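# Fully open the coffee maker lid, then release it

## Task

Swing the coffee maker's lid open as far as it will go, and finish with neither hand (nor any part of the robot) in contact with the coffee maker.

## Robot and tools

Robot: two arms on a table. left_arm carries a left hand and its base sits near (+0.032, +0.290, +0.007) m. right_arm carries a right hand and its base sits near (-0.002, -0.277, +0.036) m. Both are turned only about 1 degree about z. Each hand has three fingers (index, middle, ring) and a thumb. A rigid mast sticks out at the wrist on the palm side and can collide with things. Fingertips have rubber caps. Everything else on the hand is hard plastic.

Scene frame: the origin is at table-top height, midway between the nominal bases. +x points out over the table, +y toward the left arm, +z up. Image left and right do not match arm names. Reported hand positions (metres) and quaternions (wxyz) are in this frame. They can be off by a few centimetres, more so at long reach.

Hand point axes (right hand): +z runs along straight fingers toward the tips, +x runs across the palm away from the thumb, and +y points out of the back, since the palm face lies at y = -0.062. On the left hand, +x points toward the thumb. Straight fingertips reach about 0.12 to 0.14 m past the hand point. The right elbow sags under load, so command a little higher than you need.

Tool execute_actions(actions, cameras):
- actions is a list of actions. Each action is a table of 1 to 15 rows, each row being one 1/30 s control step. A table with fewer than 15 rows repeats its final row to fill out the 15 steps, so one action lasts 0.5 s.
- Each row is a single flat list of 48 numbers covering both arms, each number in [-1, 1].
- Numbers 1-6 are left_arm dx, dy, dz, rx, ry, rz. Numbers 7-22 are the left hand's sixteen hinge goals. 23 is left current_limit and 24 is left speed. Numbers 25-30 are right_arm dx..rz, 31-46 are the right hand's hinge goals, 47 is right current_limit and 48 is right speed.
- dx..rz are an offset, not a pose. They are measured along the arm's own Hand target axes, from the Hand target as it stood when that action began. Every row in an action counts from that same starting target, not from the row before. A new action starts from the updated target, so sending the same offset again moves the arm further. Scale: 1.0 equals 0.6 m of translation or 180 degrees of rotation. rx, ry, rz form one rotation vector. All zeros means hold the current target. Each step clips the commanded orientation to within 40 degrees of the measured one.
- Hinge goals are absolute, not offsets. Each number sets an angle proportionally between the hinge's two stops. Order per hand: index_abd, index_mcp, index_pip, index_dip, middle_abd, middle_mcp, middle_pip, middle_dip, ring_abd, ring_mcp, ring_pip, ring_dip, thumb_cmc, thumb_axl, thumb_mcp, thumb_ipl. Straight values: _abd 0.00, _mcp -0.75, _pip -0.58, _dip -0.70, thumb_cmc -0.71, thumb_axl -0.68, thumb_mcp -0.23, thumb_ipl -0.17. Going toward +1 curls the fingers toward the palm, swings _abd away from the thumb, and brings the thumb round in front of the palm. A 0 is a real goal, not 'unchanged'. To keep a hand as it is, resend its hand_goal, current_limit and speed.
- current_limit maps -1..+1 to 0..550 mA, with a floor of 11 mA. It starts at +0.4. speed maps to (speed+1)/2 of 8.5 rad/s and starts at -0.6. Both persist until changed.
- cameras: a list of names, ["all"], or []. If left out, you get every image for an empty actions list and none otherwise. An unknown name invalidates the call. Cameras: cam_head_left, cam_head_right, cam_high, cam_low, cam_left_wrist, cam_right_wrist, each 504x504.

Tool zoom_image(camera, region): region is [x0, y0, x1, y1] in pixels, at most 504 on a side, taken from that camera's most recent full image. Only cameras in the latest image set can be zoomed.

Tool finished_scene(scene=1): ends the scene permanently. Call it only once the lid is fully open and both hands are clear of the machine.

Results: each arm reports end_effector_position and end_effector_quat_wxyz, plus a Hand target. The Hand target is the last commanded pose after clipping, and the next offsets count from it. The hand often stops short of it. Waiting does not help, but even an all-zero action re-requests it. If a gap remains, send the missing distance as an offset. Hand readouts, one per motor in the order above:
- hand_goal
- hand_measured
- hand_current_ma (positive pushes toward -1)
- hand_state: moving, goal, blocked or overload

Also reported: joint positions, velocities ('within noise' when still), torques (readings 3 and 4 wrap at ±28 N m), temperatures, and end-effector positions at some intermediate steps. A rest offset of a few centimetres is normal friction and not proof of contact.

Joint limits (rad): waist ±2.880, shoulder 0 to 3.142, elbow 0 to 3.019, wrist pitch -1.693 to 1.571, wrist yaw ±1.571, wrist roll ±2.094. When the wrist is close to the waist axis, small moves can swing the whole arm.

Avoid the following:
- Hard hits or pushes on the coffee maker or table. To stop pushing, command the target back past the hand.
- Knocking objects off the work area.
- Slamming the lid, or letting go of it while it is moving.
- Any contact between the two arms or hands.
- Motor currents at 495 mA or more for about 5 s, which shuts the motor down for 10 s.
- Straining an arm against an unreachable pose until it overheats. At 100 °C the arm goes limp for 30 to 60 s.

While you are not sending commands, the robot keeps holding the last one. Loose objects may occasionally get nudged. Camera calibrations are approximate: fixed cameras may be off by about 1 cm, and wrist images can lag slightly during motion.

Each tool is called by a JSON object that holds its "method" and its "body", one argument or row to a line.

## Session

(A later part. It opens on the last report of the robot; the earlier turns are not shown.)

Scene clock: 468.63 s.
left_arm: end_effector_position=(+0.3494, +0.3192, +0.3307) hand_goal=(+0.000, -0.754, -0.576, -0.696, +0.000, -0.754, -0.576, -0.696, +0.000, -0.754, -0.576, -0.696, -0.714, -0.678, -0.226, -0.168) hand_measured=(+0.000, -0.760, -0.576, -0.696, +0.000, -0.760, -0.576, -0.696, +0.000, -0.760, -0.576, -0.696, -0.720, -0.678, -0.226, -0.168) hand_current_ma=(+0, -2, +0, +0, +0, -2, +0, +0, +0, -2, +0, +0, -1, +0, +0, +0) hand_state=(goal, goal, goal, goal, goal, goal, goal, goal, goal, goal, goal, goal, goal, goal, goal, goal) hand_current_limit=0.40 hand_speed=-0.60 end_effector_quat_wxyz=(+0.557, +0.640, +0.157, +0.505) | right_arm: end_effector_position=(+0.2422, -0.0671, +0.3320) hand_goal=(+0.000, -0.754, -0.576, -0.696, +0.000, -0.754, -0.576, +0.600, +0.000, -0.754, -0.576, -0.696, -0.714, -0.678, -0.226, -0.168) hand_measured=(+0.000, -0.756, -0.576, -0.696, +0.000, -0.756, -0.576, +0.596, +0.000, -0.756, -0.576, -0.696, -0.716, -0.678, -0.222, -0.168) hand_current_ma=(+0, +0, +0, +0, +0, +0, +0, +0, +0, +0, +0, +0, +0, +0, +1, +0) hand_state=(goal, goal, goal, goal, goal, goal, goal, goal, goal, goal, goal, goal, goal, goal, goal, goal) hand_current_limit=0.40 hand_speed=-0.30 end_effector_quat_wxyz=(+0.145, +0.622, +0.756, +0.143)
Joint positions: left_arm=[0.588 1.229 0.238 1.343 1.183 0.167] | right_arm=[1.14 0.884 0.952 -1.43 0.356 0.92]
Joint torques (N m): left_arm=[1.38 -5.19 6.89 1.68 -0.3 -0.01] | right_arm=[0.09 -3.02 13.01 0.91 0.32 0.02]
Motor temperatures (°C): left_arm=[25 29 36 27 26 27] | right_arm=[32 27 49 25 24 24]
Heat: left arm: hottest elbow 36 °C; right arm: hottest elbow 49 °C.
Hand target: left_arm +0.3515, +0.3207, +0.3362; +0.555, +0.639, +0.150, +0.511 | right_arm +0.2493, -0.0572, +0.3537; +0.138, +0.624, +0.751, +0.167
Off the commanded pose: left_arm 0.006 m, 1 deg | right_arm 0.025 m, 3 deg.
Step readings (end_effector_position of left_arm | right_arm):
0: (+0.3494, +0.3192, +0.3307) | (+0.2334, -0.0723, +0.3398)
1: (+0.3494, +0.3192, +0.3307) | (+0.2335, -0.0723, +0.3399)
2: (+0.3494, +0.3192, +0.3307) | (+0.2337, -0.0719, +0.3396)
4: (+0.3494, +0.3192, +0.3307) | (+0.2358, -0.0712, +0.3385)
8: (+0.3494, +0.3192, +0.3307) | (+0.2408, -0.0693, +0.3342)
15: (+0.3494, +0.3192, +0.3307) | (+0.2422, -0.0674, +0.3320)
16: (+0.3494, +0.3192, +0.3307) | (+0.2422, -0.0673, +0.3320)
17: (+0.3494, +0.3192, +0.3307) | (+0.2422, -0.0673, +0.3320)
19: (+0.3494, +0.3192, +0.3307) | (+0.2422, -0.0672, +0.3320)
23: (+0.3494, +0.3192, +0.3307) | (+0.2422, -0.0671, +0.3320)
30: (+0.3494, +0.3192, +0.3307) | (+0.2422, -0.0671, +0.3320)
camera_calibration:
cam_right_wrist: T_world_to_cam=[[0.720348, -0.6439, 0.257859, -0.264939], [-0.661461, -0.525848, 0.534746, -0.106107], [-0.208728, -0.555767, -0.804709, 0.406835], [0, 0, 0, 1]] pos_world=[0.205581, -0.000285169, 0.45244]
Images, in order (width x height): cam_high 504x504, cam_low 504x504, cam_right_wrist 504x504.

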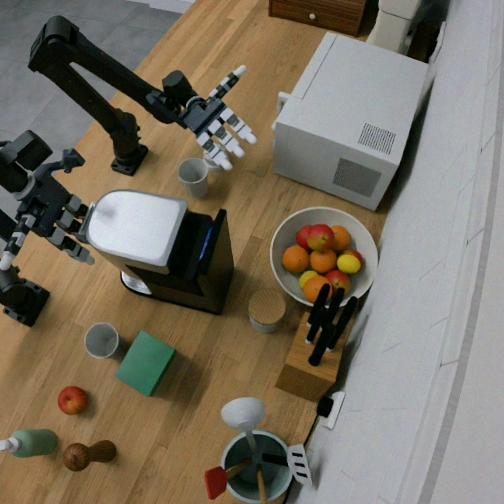

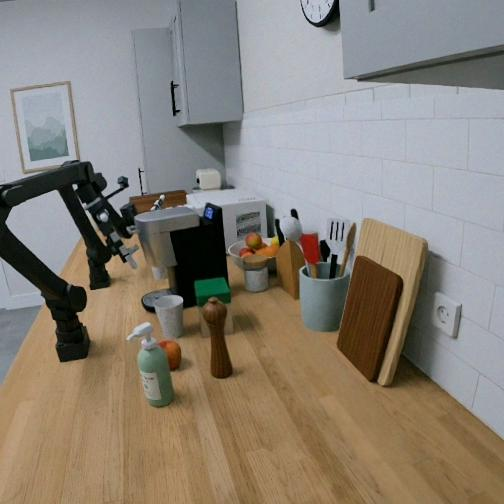

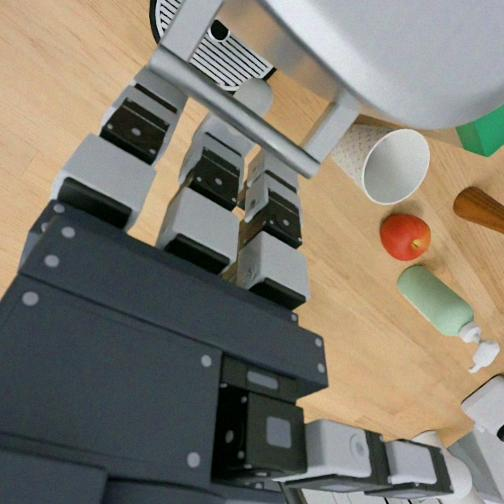

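{"method": "execute_actions", "body": {
  "actions": [
    [[0,0,0,0,0,0,0,-0.754,-0.576,-0.696,0,-0.754,-0.576,-0.696,0,-0.754,-0.576,-0.696,-0.714,-0.678,-0.226,-0.168,0.4,-0.6,0,0,0,0,0,0,0,-0.754,-0.576,-0.696,0,-0.754,0.08,0.6,0,-0.754,-0.576,-0.696,-0.714,-0.678,-0.226,-0.168,0.4,-0.3]],
    [[0,0,0,0,0,0,0,-0.754,-0.576,-0.696,0,-0.754,-0.576,-0.696,0,-0.754,-0.576,-0.696,-0.714,-0.678,-0.226,-0.168,0.4,-0.6,0.021,0.026,0.001,0,0,0,0,-0.754,-0.576,-0.696,0,-0.754,0.08,0.6,0,-0.754,-0.576,-0.696,-0.714,-0.678,-0.226,-0.168,0.4,-0.3]]
  ],
  "cameras": ["cam_low","cam_high","cam_right_wrist"]
}}

{"method": "zoom_image", "body": {
  "camera": "cam_low",
  "region": [70, 160, 190, 280]
}}

{"method": "zoom_image", "body": {
  "camera": "cam_right_wrist",
  "region": [120, 0, 360, 240]
}}

Scene clock: 516.17 s.
left_arm: end_effector_position=(+0.3494, +0.3192, +0.3307) hand_goal=(+0.000, -0.754, -0.576, -0.696, +0.000, -0.754, -0.576, -0.696, +0.000, -0.754, -0.576, -0.696, -0.714, -0.678, -0.226, -0.168) hand_measured=(+0.000, -0.760, -0.576, -0.696, +0.000, -0.760, -0.576, -0.696, +0.000, -0.760, -0.576, -0.696, -0.720, -0.678, -0.226, -0.168) hand_current_ma=(+0, -2, +0, +0, +0, -2, +0, +0, +0, -2, +0, +0, -1, +0, +0, +0) hand_state=(goal, goal, goal, goal, goal, goal, goal, goal, goal, goal, goal, goal, goal, goal, goal, goal) hand_current_limit=0.40 hand_speed=-0.60 end_effector_quat_wxyz=(+0.557, +0.640, +0.157, +0.505) | right_arm: end_effector_position=(+0.2498, -0.0587, +0.3264) hand_goal=(+0.000, -0.754, -0.576, -0.696, +0.000, -0.754, +0.080, +0.600, +0.000, -0.754, -0.576, -0.696, -0.714, -0.678, -0.226, -0.168) hand_measured=(+0.000, -0.756, -0.576, -0.696, -0.002, -0.758, +0.090, +0.612, +0.000, -0.756, -0.576, -0.696, -0.716, -0.678, -0.222, -0.168) hand_current_ma=(+0, +0, +0, +0, +0, -1, +3, +4, +0, +0, +0, +0, +0, +0, +1, +0) hand_state=(goal, goal, goal, goal, goal, goal, goal, goal, goal, goal, goal, goal, goal, goal, goal, goal) hand_current_limit=0.40 hand_speed=-0.30 end_effector_quat_wxyz=(+0.147, +0.623, +0.757, +0.131)
Joint positions: left_arm=[0.588 1.229 0.238 1.343 1.183 0.167] | right_arm=[1.125 0.929 0.967 -1.42 0.351 0.91]
Joint torques (N m): left_arm=[1.2 -5.36 6.91 1.68 -0.29 0] | right_arm=[-0.03 -3.37 15.19 0.99 0.38 -0.05]
Motor temperatures (°C): left_arm=[25 29 36 26 26 27] | right_arm=[32 27 55 24 24 24]
Heat: left arm: hottest elbow 36 °C; right arm: hottest elbow 55 °C.
Hand target: left_arm +0.3515, +0.3207, +0.3362; +0.555, +0.639, +0.150, +0.511 | right_arm +0.2612, -0.0421, +0.3599; +0.138, +0.624, +0.751, +0.167
Off the commanded pose: left_arm 0.006 m, 1 deg | right_arm 0.039 m, 4 deg.
Step readings (end_effector_position of left_arm | right_arm):
0: (+0.3494, +0.3192, +0.3307) | (+0.2422, -0.0671, +0.3320)
1: (+0.3494, +0.3192, +0.3307) | (+0.2422, -0.0671, +0.3320)
2: (+0.3494, +0.3192, +0.3307) | (+0.2422, -0.0671, +0.3320)
4: (+0.3494, +0.3192, +0.3307) | (+0.2422, -0.0671, +0.3320)
8: (+0.3494, +0.3192, +0.3307) | (+0.2422, -0.0671, +0.3320)
15: (+0.3494, +0.3192, +0.3307) | (+0.2422, -0.0671, +0.3320)
16: (+0.3494, +0.3192, +0.3307) | (+0.2423, -0.0672, +0.3320)
17: (+0.3494, +0.3192, +0.3307) | (+0.2425, -0.0669, +0.3317)
19: (+0.3494, +0.3192, +0.3307) | (+0.2441, -0.0652, +0.3309)
23: (+0.3494, +0.3192, +0.3307) | (+0.2489, -0.0597, +0.3282)
30: (+0.3494, +0.3192, +0.3307) | (+0.2498, -0.0587, +0.3264)
camera_calibration:
cam_right_wrist: T_world_to_cam=[[0.720702, -0.641873, 0.26189, -0.264922], [-0.657052, -0.511991, 0.553306, -0.100025], [-0.221067, -0.570845, -0.790738, 0.406272], [0, 0, 0, 1]] pos_world=[0.215021, 0.0106592, 0.445979]
Images, in order (width x height): cam_high 504x504, cam_low 504x504, cam_right_wrist 504x504.

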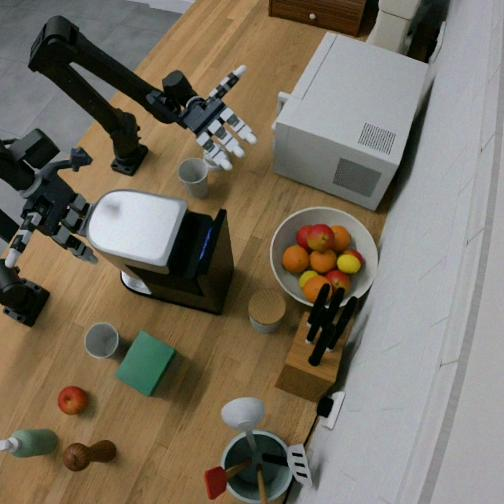

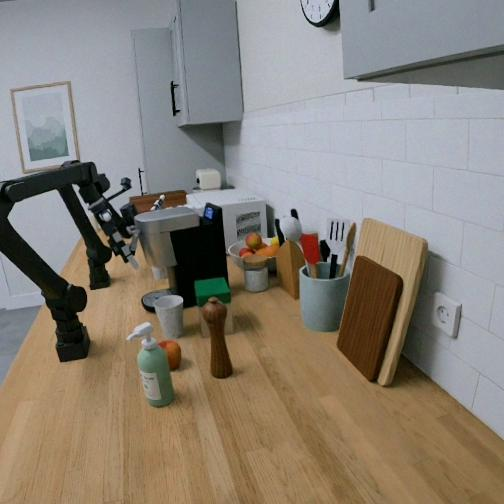

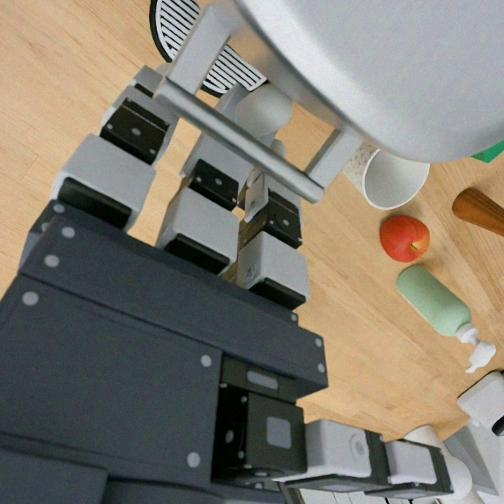

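Scaled by 4.200.

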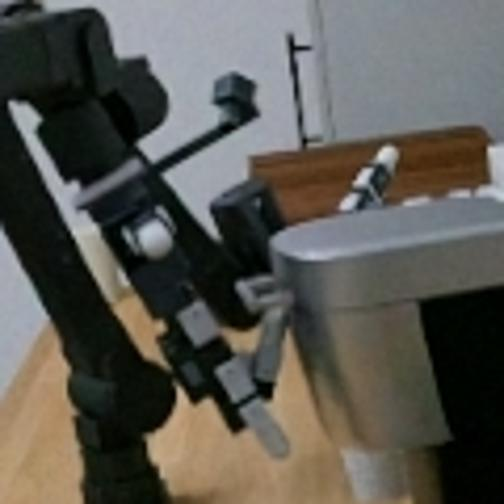

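Scaled by 2.100.

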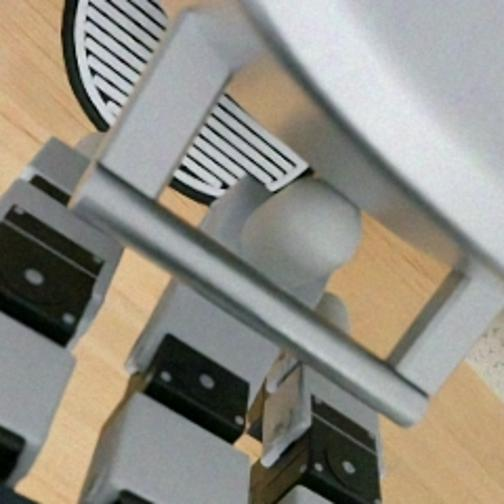

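{"method": "execute_actions", "body": {
  "actions": [
    [[0,0,0,0,0,0,0,-0.754,-0.576,-0.696,0,-0.754,-0.576,-0.696,0,-0.754,-0.576,-0.696,-0.714,-0.678,-0.226,-0.168,0.4,-0.6,0,0.0211,-0.0453,0,0,0,0,-0.754,-0.576,-0.696,0,-0.754,0.08,0.6,0,-0.754,-0.576,-0.696,-0.714,-0.678,-0.226,-0.168,0.8,-0.3]],
    [[0,0,0,0,0,0,0,-0.754,-0.576,-0.696,0,-0.754,-0.576,-0.696,0,-0.754,-0.576,-0.696,-0.714,-0.678,-0.226,-0.168,0.4,-0.6,0,0.0176,-0.0378,0,0,0,0,-0.754,-0.576,-0.696,0,-0.754,0.15,0.6,0,-0.754,-0.576,-0.696,-0.714,-0.678,-0.226,-0.168,0.8,-0.3]]
  ],
  "cameras": ["cam_low","cam_right_wrist"]
}}

{"method": "zoom_image", "body": {
  "camera": "cam_low",
  "region": [70, 160, 190, 280]
}}

Scene clock: 540.37 s.
left_arm: end_effector_position=(+0.3494, +0.3192, +0.3307) hand_goal=(+0.000, -0.754, -0.576, -0.696, +0.000, -0.754, -0.576, -0.696, +0.000, -0.754, -0.576, -0.696, -0.714, -0.678, -0.226, -0.168) hand_measured=(+0.000, -0.760, -0.576, -0.696, +0.000, -0.760, -0.576, -0.696, +0.000, -0.760, -0.576, -0.696, -0.720, -0.678, -0.226, -0.168) hand_current_ma=(+0, -2, +0, +0, +0, -2, +0, +0, +0, -2, +0, +0, -1, +0, +0, +0) hand_state=(goal, goal, goal, goal, goal, goal, goal, goal, goal, goal, goal, goal, goal, goal, goal, goal) hand_current_limit=0.40 hand_speed=-0.60 end_effector_quat_wxyz=(+0.557, +0.640, +0.157, +0.505) | right_arm: end_effector_position=(+0.2525, -0.0512, +0.3821) hand_goal=(+0.000, -0.754, -0.576, -0.696, +0.000, -0.754, +0.150, +0.600, +0.000, -0.754, -0.576, -0.696, -0.714, -0.678, -0.226, -0.168) hand_measured=(+0.000, -0.756, -0.576, -0.696, -0.002, -0.780, +0.144, +0.604, +0.000, -0.756, -0.576, -0.696, -0.716, -0.678, -0.222, -0.168) hand_current_ma=(+0, +0, +0, +0, +0, -19, -1, +1, +0, +0, +0, +0, +0, +0, +1, +0) hand_state=(goal, goal, goal, goal, goal, blocked, goal, goal, goal, goal, goal, goal, goal, goal, goal, goal) hand_current_limit=0.80 hand_speed=-0.30 end_effector_quat_wxyz=(+0.142, +0.623, +0.757, +0.140)
Joint positions: left_arm=[0.588 1.229 0.238 1.343 1.183 0.167] | right_arm=[1.124 0.955 1.126 -1.533 0.344 0.906]
Joint torques (N m): left_arm=[1.38 -5.25 6.87 1.65 -0.31 -0.01] | right_arm=[0.03 -3.55 15.15 0.35 0.58 0]
Heat: left arm: hottest elbow 36 °C; right arm: hottest elbow 53 °C.
Hand target: left_arm +0.3515, +0.3207, +0.3362; +0.555, +0.639, +0.150, +0.511 | right_arm +0.2610, -0.0422, +0.4149; +0.138, +0.624, +0.751, +0.168
Off the commanded pose: left_arm 0.006 m, 1 deg | right_arm 0.035 m, 3 deg.
Step readings (end_effector_position of left_arm | right_arm):
0: (+0.3494, +0.3192, +0.3307) | (+0.2498, -0.0587, +0.3264)
1: (+0.3494, +0.3192, +0.3307) | (+0.2498, -0.0585, +0.3267)
2: (+0.3494, +0.3192, +0.3307) | (+0.2499, -0.0585, +0.3279)
4: (+0.3494, +0.3192, +0.3307) | (+0.2497, -0.0578, +0.3328)
8: (+0.3494, +0.3192, +0.3307) | (+0.2495, -0.0564, +0.3454)
15: (+0.3494, +0.3192, +0.3307) | (+0.2500, -0.0553, +0.3538)
16: (+0.3494, +0.3192, +0.3307) | (+0.2501, -0.0551, +0.3543)
17: (+0.3494, +0.3192, +0.3307) | (+0.2501, -0.0552, +0.3549)
19: (+0.3494, +0.3192, +0.3307) | (+0.2503, -0.0547, +0.3595)
23: (+0.3494, +0.3192, +0.3307) | (+0.2513, -0.0531, +0.3735)
30: (+0.3494, +0.3192, +0.3307) | (+0.2522, -0.0519, +0.3836)
camera_calibration:
cam_right_wrist: T_world_to_cam=[[0.722791, -0.643593, 0.251716, -0.273337], [-0.6563, -0.525197, 0.5417, -0.121649], [-0.216434, -0.556737, -0.801998, 0.459149], [0, 0, 0, 1]] pos_world=[0.217102, 0.0158175, 0.502937]
Images, in order (width x height): cam_low 504x504, cam_right_wrist 504x504.

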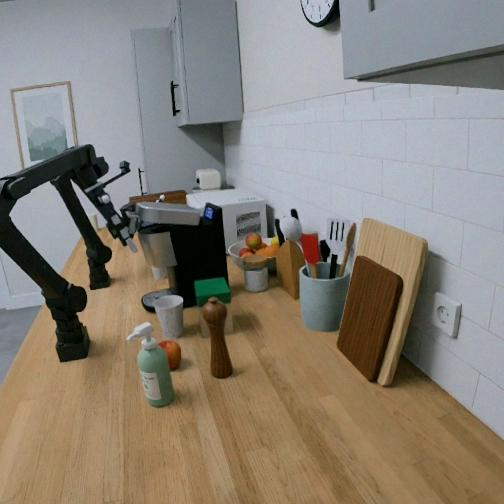

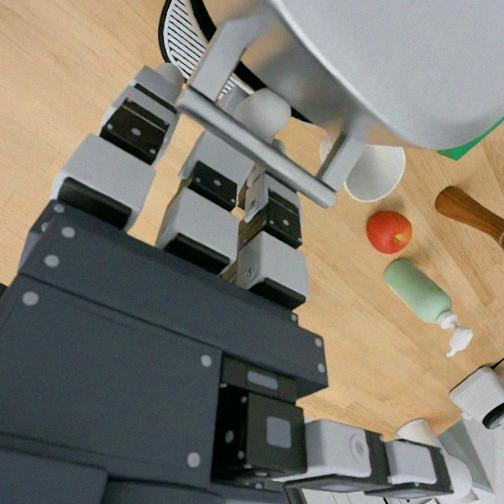

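Scaled by 4.200.

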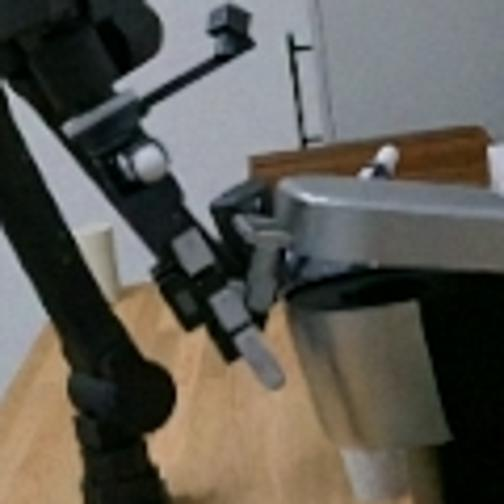

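{"method": "execute_actions", "body": {
  "actions": [
    [[0,0,0,0,0,0,0,-0.754,-0.576,-0.696,0,-0.754,-0.576,-0.696,0,-0.754,-0.576,-0.696,-0.714,-0.678,-0.226,-0.168,0.4,-0.6,0,0.0523,-0.0694,-0.022,0,0,0,-0.754,-0.576,-0.696,0,-0.754,0.3,0.6,0,-0.754,-0.576,-0.696,-0.714,-0.678,-0.226,-0.168,0.8,-0.3]],
    [[0,0,0,0,0,0,0,-0.754,-0.576,-0.696,0,-0.754,-0.576,-0.696,0,-0.754,-0.576,-0.696,-0.714,-0.678,-0.226,-0.168,0.4,-0.6,0,0.068,-0.0518,-0.022,0,0,0,-0.754,-0.576,-0.696,0,-0.754,0.3,0.6,0,-0.754,-0.576,-0.696,-0.714,-0.678,-0.226,-0.168,0.8,-0.3]]
  ],
  "cameras": ["cam_low","cam_high","cam_right_wrist"]
}}

{"method": "zoom_image", "body": {
  "camera": "cam_low",
  "region": [70, 120, 230, 280]
}}

Scene clock: 579.27 s.
left_arm: end_effector_position=(+0.3494, +0.3192, +0.3307) hand_goal=(+0.000, -0.754, -0.576, -0.696, +0.000, -0.754, -0.576, -0.696, +0.000, -0.754, -0.576, -0.696, -0.714, -0.678, -0.226, -0.168) hand_measured=(+0.000, -0.760, -0.576, -0.696, +0.000, -0.760, -0.576, -0.696, +0.000, -0.760, -0.576, -0.696, -0.720, -0.678, -0.226, -0.168) hand_current_ma=(+0, -2, +0, +0, +0, -2, +0, +0, +0, -2, +0, +0, -1, +0, +0, +0) hand_state=(goal, goal, goal, goal, goal, goal, goal, goal, goal, goal, goal, goal, goal, goal, goal, goal) hand_current_limit=0.40 hand_speed=-0.60 end_effector_quat_wxyz=(+0.557, +0.640, +0.157, +0.505) | right_arm: end_effector_position=(+0.2860, -0.0440, +0.4802) hand_goal=(+0.000, -0.754, -0.576, -0.696, +0.000, -0.754, +0.300, +0.600, +0.000, -0.754, -0.576, -0.696, -0.714, -0.678, -0.226, -0.168) hand_measured=(+0.000, -0.756, -0.576, -0.696, -0.002, -0.776, +0.282, +0.594, +0.004, -0.762, -0.580, -0.700, -0.716, -0.678, -0.222, -0.168) hand_current_ma=(+0, +0, +0, +0, +0, -15, -10, -1, +1, -2, -1, +0, +0, +0, +1, +0) hand_state=(goal, goal, goal, goal, goal, blocked, goal, goal, goal, goal, goal, goal, goal, goal, goal, goal) hand_current_limit=0.80 hand_speed=-0.30 end_effector_quat_wxyz=(+0.188, +0.613, +0.745, +0.186)
Joint positions: left_arm=[0.588 1.229 0.238 1.343 1.183 0.167] | right_arm=[1.071 1.02 1.368 -1.605 0.441 0.818]
Joint torques (N m): left_arm=[1.38 -5.25 6.84 1.66 -0.3 -0.01] | right_arm=[0.38 -4.37 14.78 1.03 0.38 0.01]
Motor temperatures (°C): left_arm=[25 29 36 26 26 27] | right_arm=[32 27 66 24 25 25]
Heat: left arm: hottest elbow 36 °C; right arm: hottest elbow 66 °C.
Hand target: left_arm +0.3515, +0.3207, +0.3362; +0.555, +0.639, +0.150, +0.511 | right_arm +0.2920, -0.0367, +0.5128; +0.181, +0.613, +0.737, +0.219
Off the commanded pose: left_arm 0.006 m, 1 deg | right_arm 0.034 m, 4 deg.
Step readings (end_effector_position of left_arm | right_arm):
0: (+0.3494, +0.3192, +0.3307) | (+0.2525, -0.0512, +0.3821)
1: (+0.3494, +0.3192, +0.3307) | (+0.2527, -0.0512, +0.3826)
2: (+0.3494, +0.3192, +0.3307) | (+0.2533, -0.0519, +0.3845)
4: (+0.3494, +0.3192, +0.3307) | (+0.2559, -0.0525, +0.3935)
8: (+0.3494, +0.3192, +0.3307) | (+0.2604, -0.0507, +0.4214)
15: (+0.3494, +0.3192, +0.3307) | (+0.2635, -0.0505, +0.4335)
16: (+0.3494, +0.3192, +0.3307) | (+0.2637, -0.0505, +0.4338)
17: (+0.3494, +0.3192, +0.3307) | (+0.2646, -0.0506, +0.4355)
19: (+0.3494, +0.3192, +0.3307) | (+0.2673, -0.0499, +0.4417)
23: (+0.3494, +0.3192, +0.3307) | (+0.2763, -0.0489, +0.4653)
30: (+0.3494, +0.3192, +0.3307) | (+0.2852, -0.0467, +0.4805)
camera_calibration:
cam_right_wrist: T_world_to_cam=[[0.683429, -0.64729, 0.33755, -0.347722], [-0.722144, -0.53172, 0.442472, -0.0828339], [-0.106926, -0.546158, -0.83083, 0.531915], [0, 0, 0, 1]] pos_world=[0.234701, 0.0213883, 0.595956]
Images, in order (width x height): cam_high 504x504, cam_low 504x504, cam_right_wrist 504x504.

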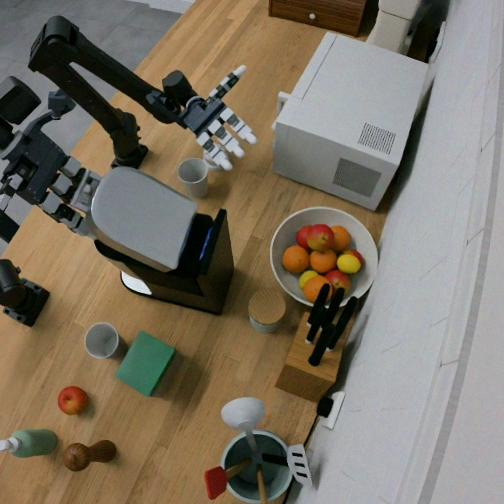

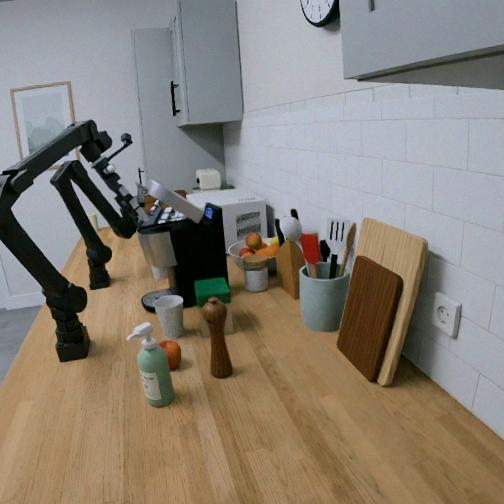

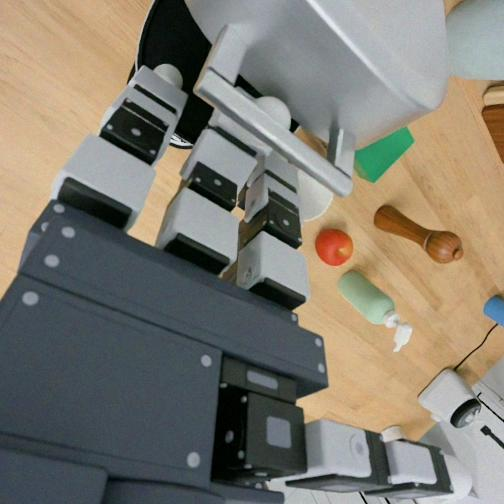

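Scaled by 3.150.

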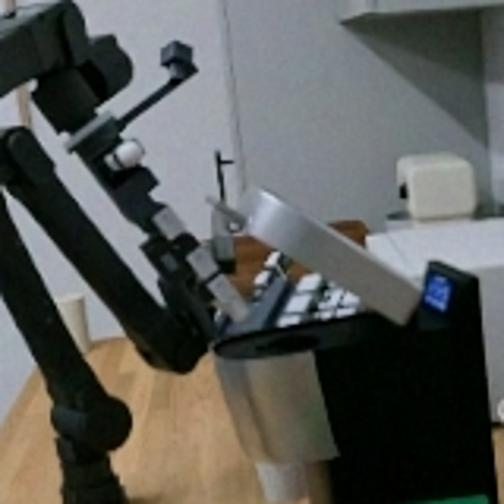

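{"method": "execute_actions", "body": {
  "actions": [
    [[0,0,0,0,0,0,0,-0.754,-0.576,-0.696,0,-0.754,-0.576,-0.696,0,-0.754,-0.576,-0.696,-0.714,-0.678,-0.226,-0.168,0.4,-0.6,0,0.0785,-0.031,-0.022,0,0,0,-0.754,-0.576,-0.696,0,-0.754,0.3,0.6,0,-0.754,-0.576,-0.696,-0.714,-0.678,-0.226,-0.168,0.8,-0.3]],
    [[0,0,0,0,0,0,0,-0.754,-0.576,-0.696,0,-0.754,-0.576,-0.696,0,-0.754,-0.576,-0.696,-0.714,-0.678,-0.226,-0.168,0.4,-0.6,0,0.0828,-0.0077,-0.022,0,0,0,-0.754,-0.576,-0.696,0,-0.754,0.3,0.6,0,-0.754,-0.576,-0.696,-0.714,-0.678,-0.226,-0.168,0.8,-0.3]],
    [[0,0,0,0,0,0,0,-0.754,-0.576,-0.696,0,-0.754,-0.576,-0.696,0,-0.754,-0.576,-0.696,-0.714,-0.678,-0.226,-0.168,0.4,-0.6,0,0.0803,0.0157,-0.022,0,0,0,-0.754,-0.576,-0.696,0,-0.754,0.3,0.6,0,-0.754,-0.576,-0.696,-0.714,-0.678,-0.226,-0.168,0.8,-0.3]]
  ],
  "cameras": ["cam_low","cam_right_wrist"]
}}

{"method": "zoom_image", "body": {
  "camera": "cam_low",
  "region": [70, 100, 250, 280]
}}

Scene clock: 600.33 s.
left_arm: end_effector_position=(+0.3494, +0.3192, +0.3307) hand_goal=(+0.000, -0.754, -0.576, -0.696, +0.000, -0.754, -0.576, -0.696, +0.000, -0.754, -0.576, -0.696, -0.714, -0.678, -0.226, -0.168) hand_measured=(+0.000, -0.760, -0.576, -0.696, +0.000, -0.760, -0.576, -0.696, +0.000, -0.760, -0.576, -0.696, -0.720, -0.678, -0.226, -0.168) hand_current_ma=(+0, -2, +0, +0, +0, -2, +0, +0, +0, -2, +0, +0, -1, +0, +0, +0) hand_state=(goal, goal, goal, goal, goal, goal, goal, goal, goal, goal, goal, goal, goal, goal, goal, goal) hand_current_limit=0.40 hand_speed=-0.60 end_effector_quat_wxyz=(+0.557, +0.640, +0.157, +0.505) | right_arm: end_effector_position=(+0.3940, -0.0187, +0.5770) hand_goal=(+0.000, -0.754, -0.576, -0.696, +0.000, -0.754, +0.300, +0.600, +0.000, -0.754, -0.576, -0.696, -0.714, -0.678, -0.226, -0.168) hand_measured=(+0.000, -0.758, -0.576, -0.696, -0.002, -0.766, +0.292, +0.598, +0.004, -0.762, -0.580, -0.700, -0.718, -0.678, -0.222, -0.168) hand_current_ma=(+0, -1, +0, +0, +0, -5, -2, +0, +0, -2, -1, +0, -1, +0, +1, +0) hand_state=(goal, goal, goal, goal, goal, goal, goal, goal, goal, goal, goal, goal, goal, goal, goal, goal) hand_current_limit=0.80 hand_speed=-0.30 end_effector_quat_wxyz=(+0.242, +0.592, +0.723, +0.260)
Joint positions: left_arm=[0.588 1.229 0.238 1.343 1.183 0.167] | right_arm=[0.852 1.196 1.648 -1.437 0.457 0.525]
Joint torques (N m): left_arm=[1.2 -5.25 6.91 1.63 -0.3 -0.02] | right_arm=[0.26 -7.3 14.54 1.65 0.35 0.02]
Motor temperatures (°C): left_arm=[25 29 36 26 26 27] | right_arm=[32 27 67 24 24 25]
Heat: left arm: hottest elbow 36 °C; right arm: hottest elbow 67 °C.
Hand target: left_arm +0.3515, +0.3207, +0.3362; +0.555, +0.639, +0.150, +0.511 | right_arm +0.3991, -0.0170, +0.6122; +0.243, +0.591, +0.711, +0.294
Off the commanded pose: left_arm 0.006 m, 1 deg | right_arm 0.035 m, 4 deg.
Step readings (end_effector_position of left_arm | right_arm):
0: (+0.3494, +0.3192, +0.3307) | (+0.2860, -0.0440, +0.4802)
1: (+0.3494, +0.3192, +0.3307) | (+0.2861, -0.0440, +0.4805)
2: (+0.3494, +0.3192, +0.3307) | (+0.2871, -0.0441, +0.4821)
4: (+0.3494, +0.3192, +0.3307) | (+0.2926, -0.0437, +0.4897)
8: (+0.3494, +0.3192, +0.3307) | (+0.3068, -0.0413, +0.5100)
15: (+0.3494, +0.3192, +0.3307) | (+0.3129, -0.0383, +0.5246)
16: (+0.3494, +0.3192, +0.3307) | (+0.3132, -0.0381, +0.5254)
17: (+0.3494, +0.3192, +0.3307) | (+0.3146, -0.0376, +0.5268)
19: (+0.3494, +0.3192, +0.3307) | (+0.3223, -0.0359, +0.5345)
23: (+0.3494, +0.3192, +0.3307) | (+0.3416, -0.0346, +0.5509)
30: (+0.3494, +0.3192, +0.3307) | (+0.3507, -0.0291, +0.5541)
31: (+0.3494, +0.3192, +0.3307) | (+0.3511, -0.0285, +0.5542)
32: (+0.3494, +0.3192, +0.3307) | (+0.3528, -0.0278, +0.5551)
34: (+0.3494, +0.3192, +0.3307) | (+0.3610, -0.0256, +0.5619)
38: (+0.3494, +0.3192, +0.3307) | (+0.3823, -0.0257, +0.5754)
45: (+0.3494, +0.3192, +0.3307) | (+0.3936, -0.0205, +0.5754)
camera_calibration:
cam_right_wrist: T_world_to_cam=[[0.61951, -0.656379, 0.430552, -0.466484], [-0.782768, -0.557777, 0.275969, 0.0852582], [0.0590117, -0.507988, -0.85934, 0.589606], [0, 0, 0, 1]] pos_world=[0.320935, 0.040878, 0.683989]
Images, in order (width x height): cam_low 504x504, cam_right_wrist 504x504.

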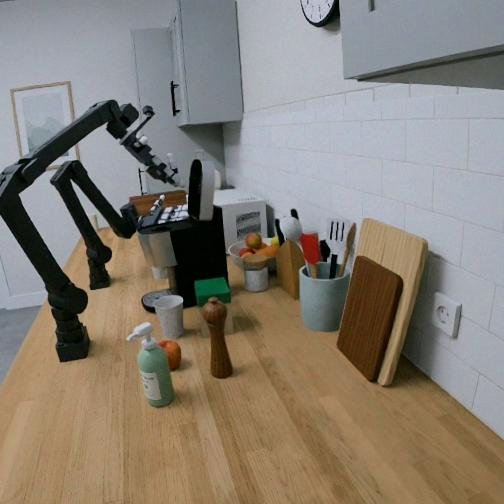

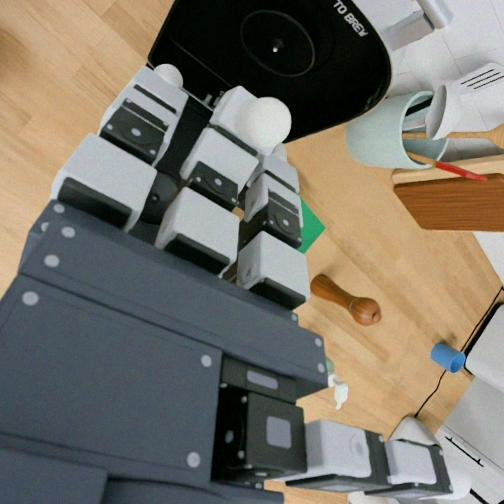

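Scaled by 2.800.

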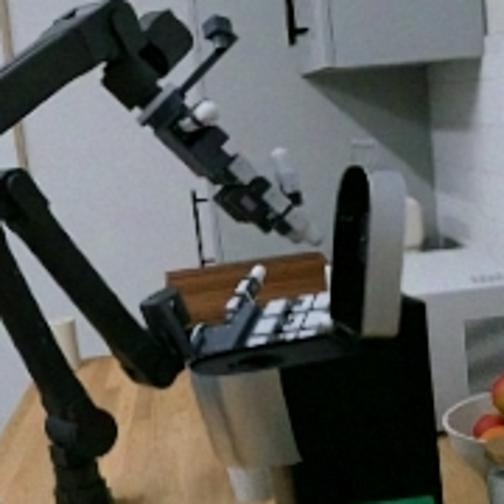

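{"method": "execute_actions", "body": {
  "actions": [],
  "cameras": ["cam_low","cam_high","cam_head_left"]
}}

{"method": "zoom_image", "body": {
  "camera": "cam_low",
  "region": [130, 120, 250, 240]
}}

{"method": "zoom_image", "body": {
  "camera": "cam_high",
  "region": [60, 100, 260, 300]
}}

Scene clock: 607.67 s.
left_arm: end_effector_position=(+0.3494, +0.3192, +0.3307) hand_goal=(+0.000, -0.754, -0.576, -0.696, +0.000, -0.754, -0.576, -0.696, +0.000, -0.754, -0.576, -0.696, -0.714, -0.678, -0.226, -0.168) hand_measured=(+0.000, -0.760, -0.576, -0.696, +0.000, -0.760, -0.576, -0.696, +0.000, -0.760, -0.576, -0.696, -0.720, -0.678, -0.226, -0.168) hand_current_ma=(+0, -2, +0, +0, +0, -2, +0, +0, +0, -2, +0, +0, -1, +0, +0, +0) hand_state=(goal, goal, goal, goal, goal, goal, goal, goal, goal, goal, goal, goal, goal, goal, goal, goal) hand_current_limit=0.40 hand_speed=-0.60 end_effector_quat_wxyz=(+0.557, +0.640, +0.157, +0.505) | right_arm: end_effector_position=(+0.3940, -0.0186, +0.5770) hand_goal=(+0.000, -0.754, -0.576, -0.696, +0.000, -0.754, +0.300, +0.600, +0.000, -0.754, -0.576, -0.696, -0.714, -0.678, -0.226, -0.168) hand_measured=(+0.000, -0.758, -0.576, -0.696, -0.002, -0.766, +0.292, +0.598, +0.004, -0.762, -0.580, -0.700, -0.718, -0.678, -0.222, -0.168) hand_current_ma=(+0, -1, +0, +0, +0, -5, -2, +0, +0, -2, -1, +0, -1, +0, +1, +0) hand_state=(goal, goal, goal, goal, goal, goal, goal, goal, goal, goal, goal, goal, goal, goal, goal, goal) hand_current_limit=0.80 hand_speed=-0.30 end_effector_quat_wxyz=(+0.242, +0.592, +0.723, +0.260)
Joint positions: left_arm=[0.588 1.229 0.238 1.343 1.183 0.167] | right_arm=[0.852 1.196 1.648 -1.437 0.457 0.524]
Joint velocities: within noise
Joint torques (N m): left_arm=[1.38 -5.48 6.93 1.68 -0.3 -0.01] | right_arm=[0.26 -7.3 14.6 1.63 0.35 0]
Motor temperatures (°C): left_arm=[25 29 36 26 26 27] | right_arm=[32 27 68 24 24 25]
Heat: left arm: hottest elbow 36 °C; right arm: hottest elbow 68 °C.
Hand target: left_arm +0.3515, +0.3207, +0.3362; +0.555, +0.639, +0.150, +0.511 | right_arm +0.3991, -0.0170, +0.6122; +0.243, +0.591, +0.711, +0.294
Off the commanded pose: left_arm 0.006 m, 1 deg | right_arm 0.035 m, 4 deg.
Images, in order (width x height): cam_head_left 504x504, cam_high 504x504, cam_low 504x504.

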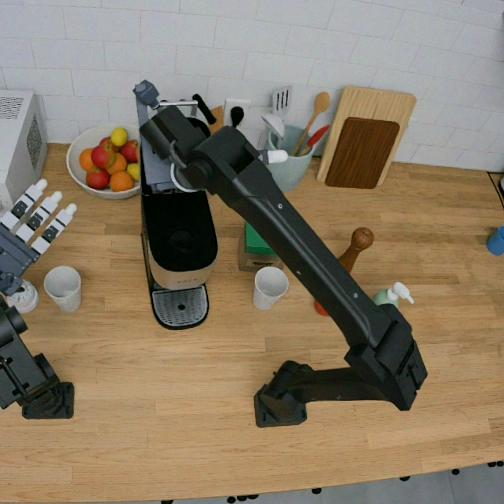

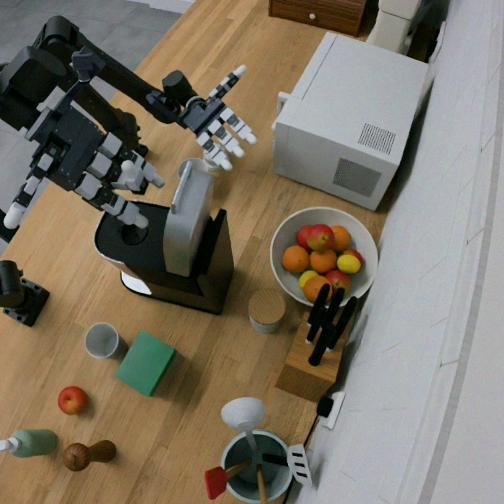

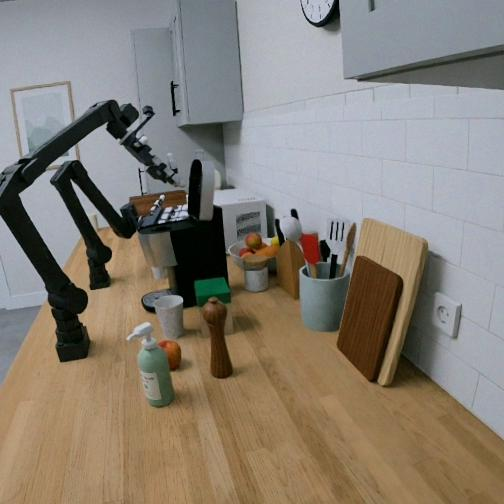

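Scaled by 4.200.

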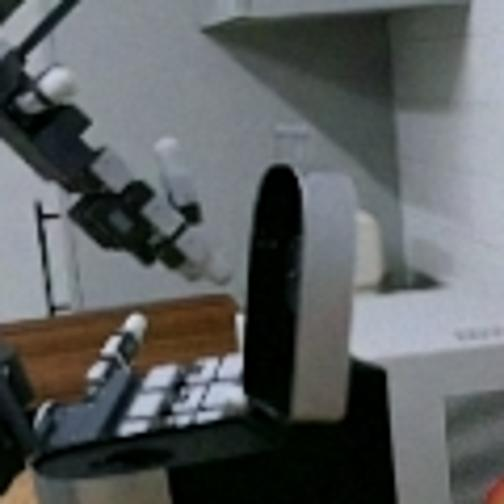

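Scaled by 2.520.

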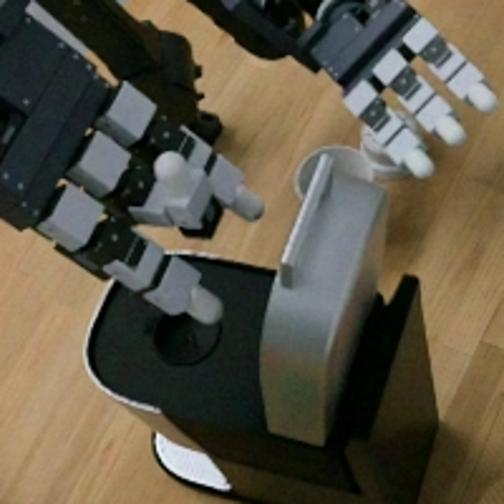

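{"method": "execute_actions", "body": {
  "actions": [
    [[0,0,0,0,0,0,0,-0.754,-0.576,-0.696,0,-0.754,-0.576,-0.696,0,-0.754,-0.576,-0.696,-0.714,-0.678,-0.226,-0.168,0.4,-0.6,0,0.047,-0.047,0,0,0,0,-0.754,-0.576,-0.696,0,-0.754,-0.576,-0.696,0,-0.754,-0.576,-0.696,-0.714,-0.678,-0.226,-0.168,0.3,-0.3]],
    [[0,0,0,0,0,0,0,-0.754,-0.576,-0.696,0,-0.754,-0.576,-0.696,0,-0.754,-0.576,-0.696,-0.714,-0.678,-0.226,-0.168,0.4,-0.6,0,0.027,0.027,0,0,0,0,-0.754,-0.576,-0.696,0,-0.754,-0.576,-0.696,0,-0.754,-0.576,-0.696,-0.714,-0.678,-0.226,-0.168,0.3,-0.3]]
  ],
  "cameras": ["cam_low","cam_high"]
}}

{"method": "zoom_image", "body": {
  "camera": "cam_low",
  "region": [130, 120, 250, 240]
}}

Scene clock: 632.93 s.
left_arm: end_effector_position=(+0.3494, +0.3192, +0.3307) hand_goal=(+0.000, -0.754, -0.576, -0.696, +0.000, -0.754, -0.576, -0.696, +0.000, -0.754, -0.576, -0.696, -0.714, -0.678, -0.226, -0.168) hand_measured=(+0.000, -0.760, -0.576, -0.696, +0.000, -0.760, -0.576, -0.696, +0.000, -0.760, -0.576, -0.696, -0.720, -0.678, -0.226, -0.168) hand_current_ma=(+0, -2, +0, +0, +0, -2, +0, +0, +0, -2, +0, +0, -1, +0, +0, +0) hand_state=(goal, goal, goal, goal, goal, goal, goal, goal, goal, goal, goal, goal, goal, goal, goal, goal) hand_current_limit=0.40 hand_speed=-0.60 end_effector_quat_wxyz=(+0.557, +0.640, +0.157, +0.505) | right_arm: end_effector_position=(+0.4222, -0.0094, +0.6162) hand_goal=(+0.000, -0.754, -0.576, -0.696, +0.000, -0.754, -0.576, -0.696, +0.000, -0.754, -0.576, -0.696, -0.714, -0.678, -0.226, -0.168) hand_measured=(+0.000, -0.758, -0.576, -0.696, -0.002, -0.766, -0.574, -0.694, +0.004, -0.762, -0.580, -0.700, -0.718, -0.678, -0.222, -0.168) hand_current_ma=(+0, -1, +0, +0, +0, -5, +0, +0, +0, -2, -1, +0, -1, +0, +1, +0) hand_state=(goal, goal, goal, goal, goal, goal, goal, goal, goal, goal, goal, goal, goal, goal, goal, goal) hand_current_limit=0.30 hand_speed=-0.30 end_effector_quat_wxyz=(+0.240, +0.593, +0.723, +0.261)
Joint positions: left_arm=[0.588 1.229 0.238 1.343 1.183 0.167] | right_arm=[0.809 1.307 1.857 -1.516 0.431 0.488]
Joint torques (N m): left_arm=[1.38 -5.3 6.91 1.68 -0.29 0] | right_arm=[0.44 -9.47 14.05 1.33 0.32 -0.01]
Motor temperatures (°C): left_arm=[25 29 36 26 26 27] | right_arm=[32 27 69 24 24 25]
Heat: left arm: hottest elbow 36 °C; right arm: hottest elbow 69 °C.
Hand target: left_arm +0.3515, +0.3207, +0.3362; +0.555, +0.639, +0.150, +0.511 | right_arm +0.4217, -0.0128, +0.6519; +0.243, +0.591, +0.711, +0.294
Off the commanded pose: left_arm 0.006 m, 1 deg | right_arm 0.036 m, 4 deg.
Step readings (end_effector_position of left_arm | right_arm):
0: (+0.3494, +0.3192, +0.3307) | (+0.3940, -0.0186, +0.5770)
1: (+0.3494, +0.3192, +0.3307) | (+0.3940, -0.0187, +0.5774)
2: (+0.3494, +0.3192, +0.3307) | (+0.3941, -0.0184, +0.5794)
4: (+0.3494, +0.3192, +0.3307) | (+0.3952, -0.0171, +0.5874)
8: (+0.3494, +0.3192, +0.3307) | (+0.3961, -0.0158, +0.6136)
15: (+0.3494, +0.3192, +0.3307) | (+0.3934, -0.0189, +0.6322)
16: (+0.3494, +0.3192, +0.3307) | (+0.3937, -0.0184, +0.6323)
17: (+0.3494, +0.3192, +0.3307) | (+0.3950, -0.0173, +0.6318)
19: (+0.3494, +0.3192, +0.3307) | (+0.3997, -0.0153, +0.6307)
23: (+0.3494, +0.3192, +0.3307) | (+0.4139, -0.0139, +0.6239)
30: (+0.3494, +0.3192, +0.3307) | (+0.4223, -0.0094, +0.6143)
Images, in order (width x height): cam_high 504x504, cam_low 504x504.

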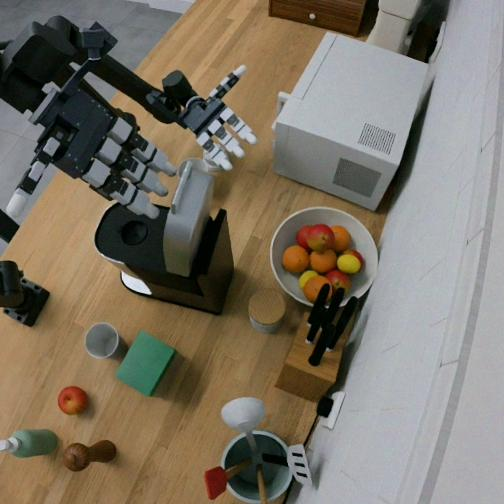

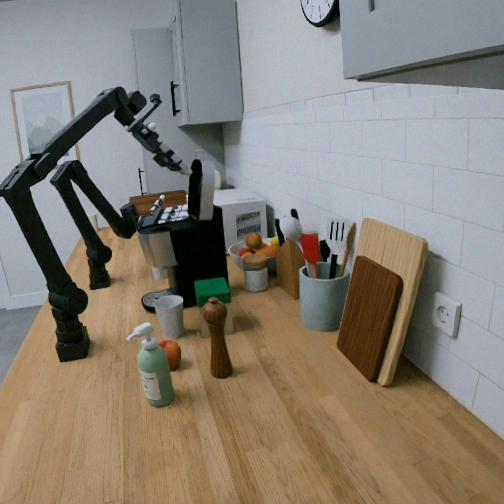

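Scaled by 4.200.

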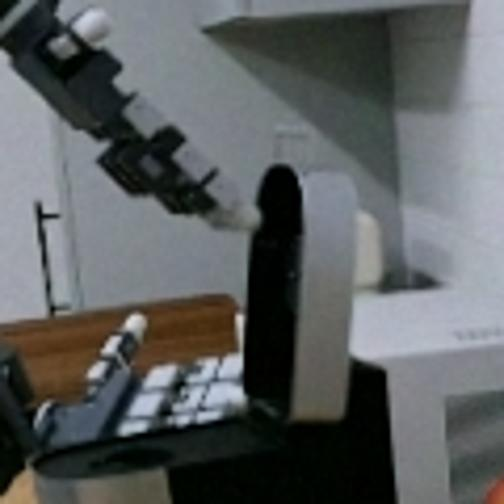

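{"method": "execute_actions", "body": {
  "actions": [
    [[0,0,0,0,0,0,0,-0.754,-0.576,-0.696,0,-0.754,-0.576,-0.696,0,-0.754,-0.576,-0.696,-0.714,-0.678,-0.226,-0.168,0.4,-0.6,0,0.029,0.018,0,0,0,0,-0.754,-0.576,-0.696,0,-0.754,-0.576,-0.696,0,-0.754,-0.576,-0.696,-0.714,-0.678,-0.226,-0.168,0.3,-0.3]],
    [[0,0,0,0,0,0,0,-0.754,-0.576,-0.696,0,-0.754,-0.576,-0.696,0,-0.754,-0.576,-0.696,-0.714,-0.678,-0.226,-0.168,0.4,-0.6,0,0.029,0.018,0,0,0,0,-0.754,-0.576,-0.696,0,-0.754,-0.576,-0.696,0,-0.754,-0.576,-0.696,-0.714,-0.678,-0.226,-0.168,0.3,-0.3]]
  ],
  "cameras": ["cam_low","cam_high"]
}}

{"method": "zoom_image", "body": {
  "camera": "cam_low",
  "region": [130, 120, 250, 240]
}}

Scene clock: 641.83 s.
left_arm: end_effector_position=(+0.3494, +0.3192, +0.3307) hand_goal=(+0.000, -0.754, -0.576, -0.696, +0.000, -0.754, -0.576, -0.696, +0.000, -0.754, -0.576, -0.696, -0.714, -0.678, -0.226, -0.168) hand_measured=(+0.000, -0.760, -0.576, -0.696, +0.000, -0.760, -0.576, -0.696, +0.000, -0.760, -0.576, -0.696, -0.720, -0.678, -0.226, -0.168) hand_current_ma=(+0, -2, +0, +0, +0, -2, +0, +0, +0, -2, +0, +0, -1, +0, +0, +0) hand_state=(goal, goal, goal, goal, goal, goal, goal, goal, goal, goal, goal, goal, goal, goal, goal, goal) hand_current_limit=0.40 hand_speed=-0.60 end_effector_quat_wxyz=(+0.557, +0.640, +0.157, +0.505) | right_arm: end_effector_position=(+0.4527, -0.0028, +0.6354) hand_goal=(+0.000, -0.754, -0.576, -0.696, +0.000, -0.754, -0.576, -0.696, +0.000, -0.754, -0.576, -0.696, -0.714, -0.678, -0.226, -0.168) hand_measured=(+0.000, -0.758, -0.576, -0.696, -0.002, -0.764, -0.574, -0.694, -0.006, -0.792, -0.600, -0.706, -0.718, -0.678, -0.222, -0.168) hand_current_ma=(+0, -1, +0, +0, +0, -4, +0, +0, -1, -38, -15, -4, -1, +0, +1, +0) hand_state=(goal, goal, goal, goal, goal, goal, goal, goal, goal, blocked, blocked, goal, goal, goal, goal, goal) hand_current_limit=0.30 hand_speed=-0.30 end_effector_quat_wxyz=(+0.238, +0.588, +0.724, +0.272)
Joint positions: left_arm=[0.588 1.229 0.238 1.343 1.183 0.167] | right_arm=[0.756 1.383 1.975 -1.516 0.388 0.428]
Joint torques (N m): left_arm=[1.32 -5.54 6.89 1.66 -0.29 -0.02] | right_arm=[-0.26 -8.7 14.04 1.36 0.39 0.06]
Motor temperatures (°C): left_arm=[25 29 36 26 26 27] | right_arm=[32 28 68 24 24 25]
Heat: left arm: hottest elbow 36 °C; right arm: hottest elbow 68 °C.
Hand target: left_arm +0.3515, +0.3207, +0.3362; +0.555, +0.639, +0.150, +0.511 | right_arm +0.4609, -0.0054, +0.6611; +0.243, +0.591, +0.711, +0.294
Off the commanded pose: left_arm 0.006 m, 1 deg | right_arm 0.027 m, 3 deg.
Step readings (end_effector_position of left_arm | right_arm):
0: (+0.3494, +0.3192, +0.3307) | (+0.4222, -0.0094, +0.6162)
1: (+0.3494, +0.3192, +0.3307) | (+0.4221, -0.0093, +0.6164)
2: (+0.3494, +0.3192, +0.3307) | (+0.4223, -0.0092, +0.6168)
4: (+0.3494, +0.3192, +0.3307) | (+0.4243, -0.0084, +0.6193)
8: (+0.3494, +0.3192, +0.3307) | (+0.4318, -0.0104, +0.6266)
15: (+0.3494, +0.3192, +0.3307) | (+0.4375, -0.0094, +0.6261)
16: (+0.3494, +0.3192, +0.3307) | (+0.4380, -0.0088, +0.6254)
17: (+0.3494, +0.3192, +0.3307) | (+0.4390, -0.0081, +0.6254)
19: (+0.3494, +0.3192, +0.3307) | (+0.4423, -0.0062, +0.6276)
23: (+0.3494, +0.3192, +0.3307) | (+0.4502, -0.0047, +0.6323)
30: (+0.3494, +0.3192, +0.3307) | (+0.4522, -0.0034, +0.6350)
Images, in order (width x height): cam_high 504x504, cam_low 504x504.

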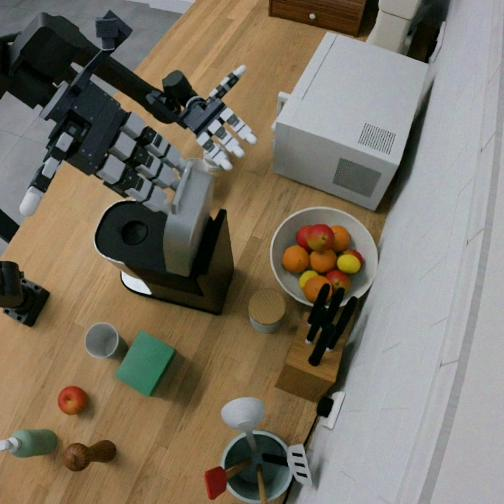

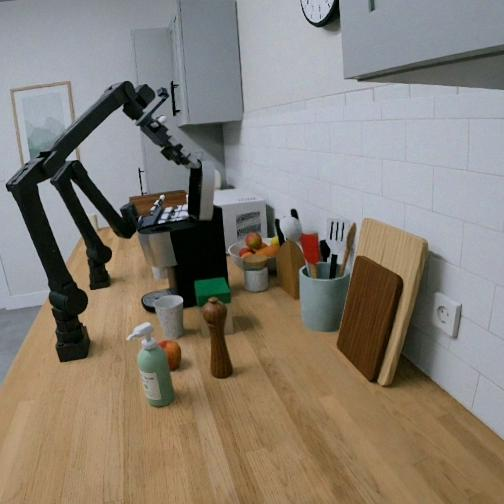

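Scaled by 4.200.

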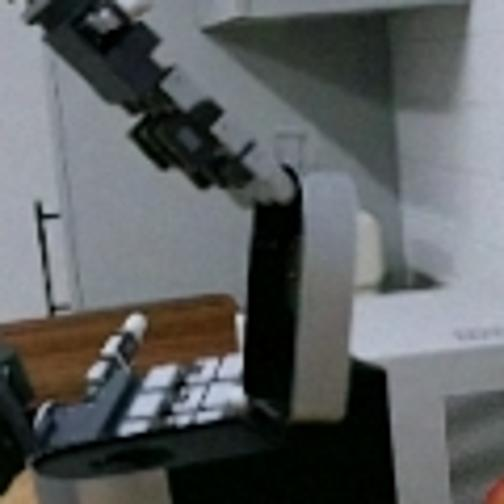

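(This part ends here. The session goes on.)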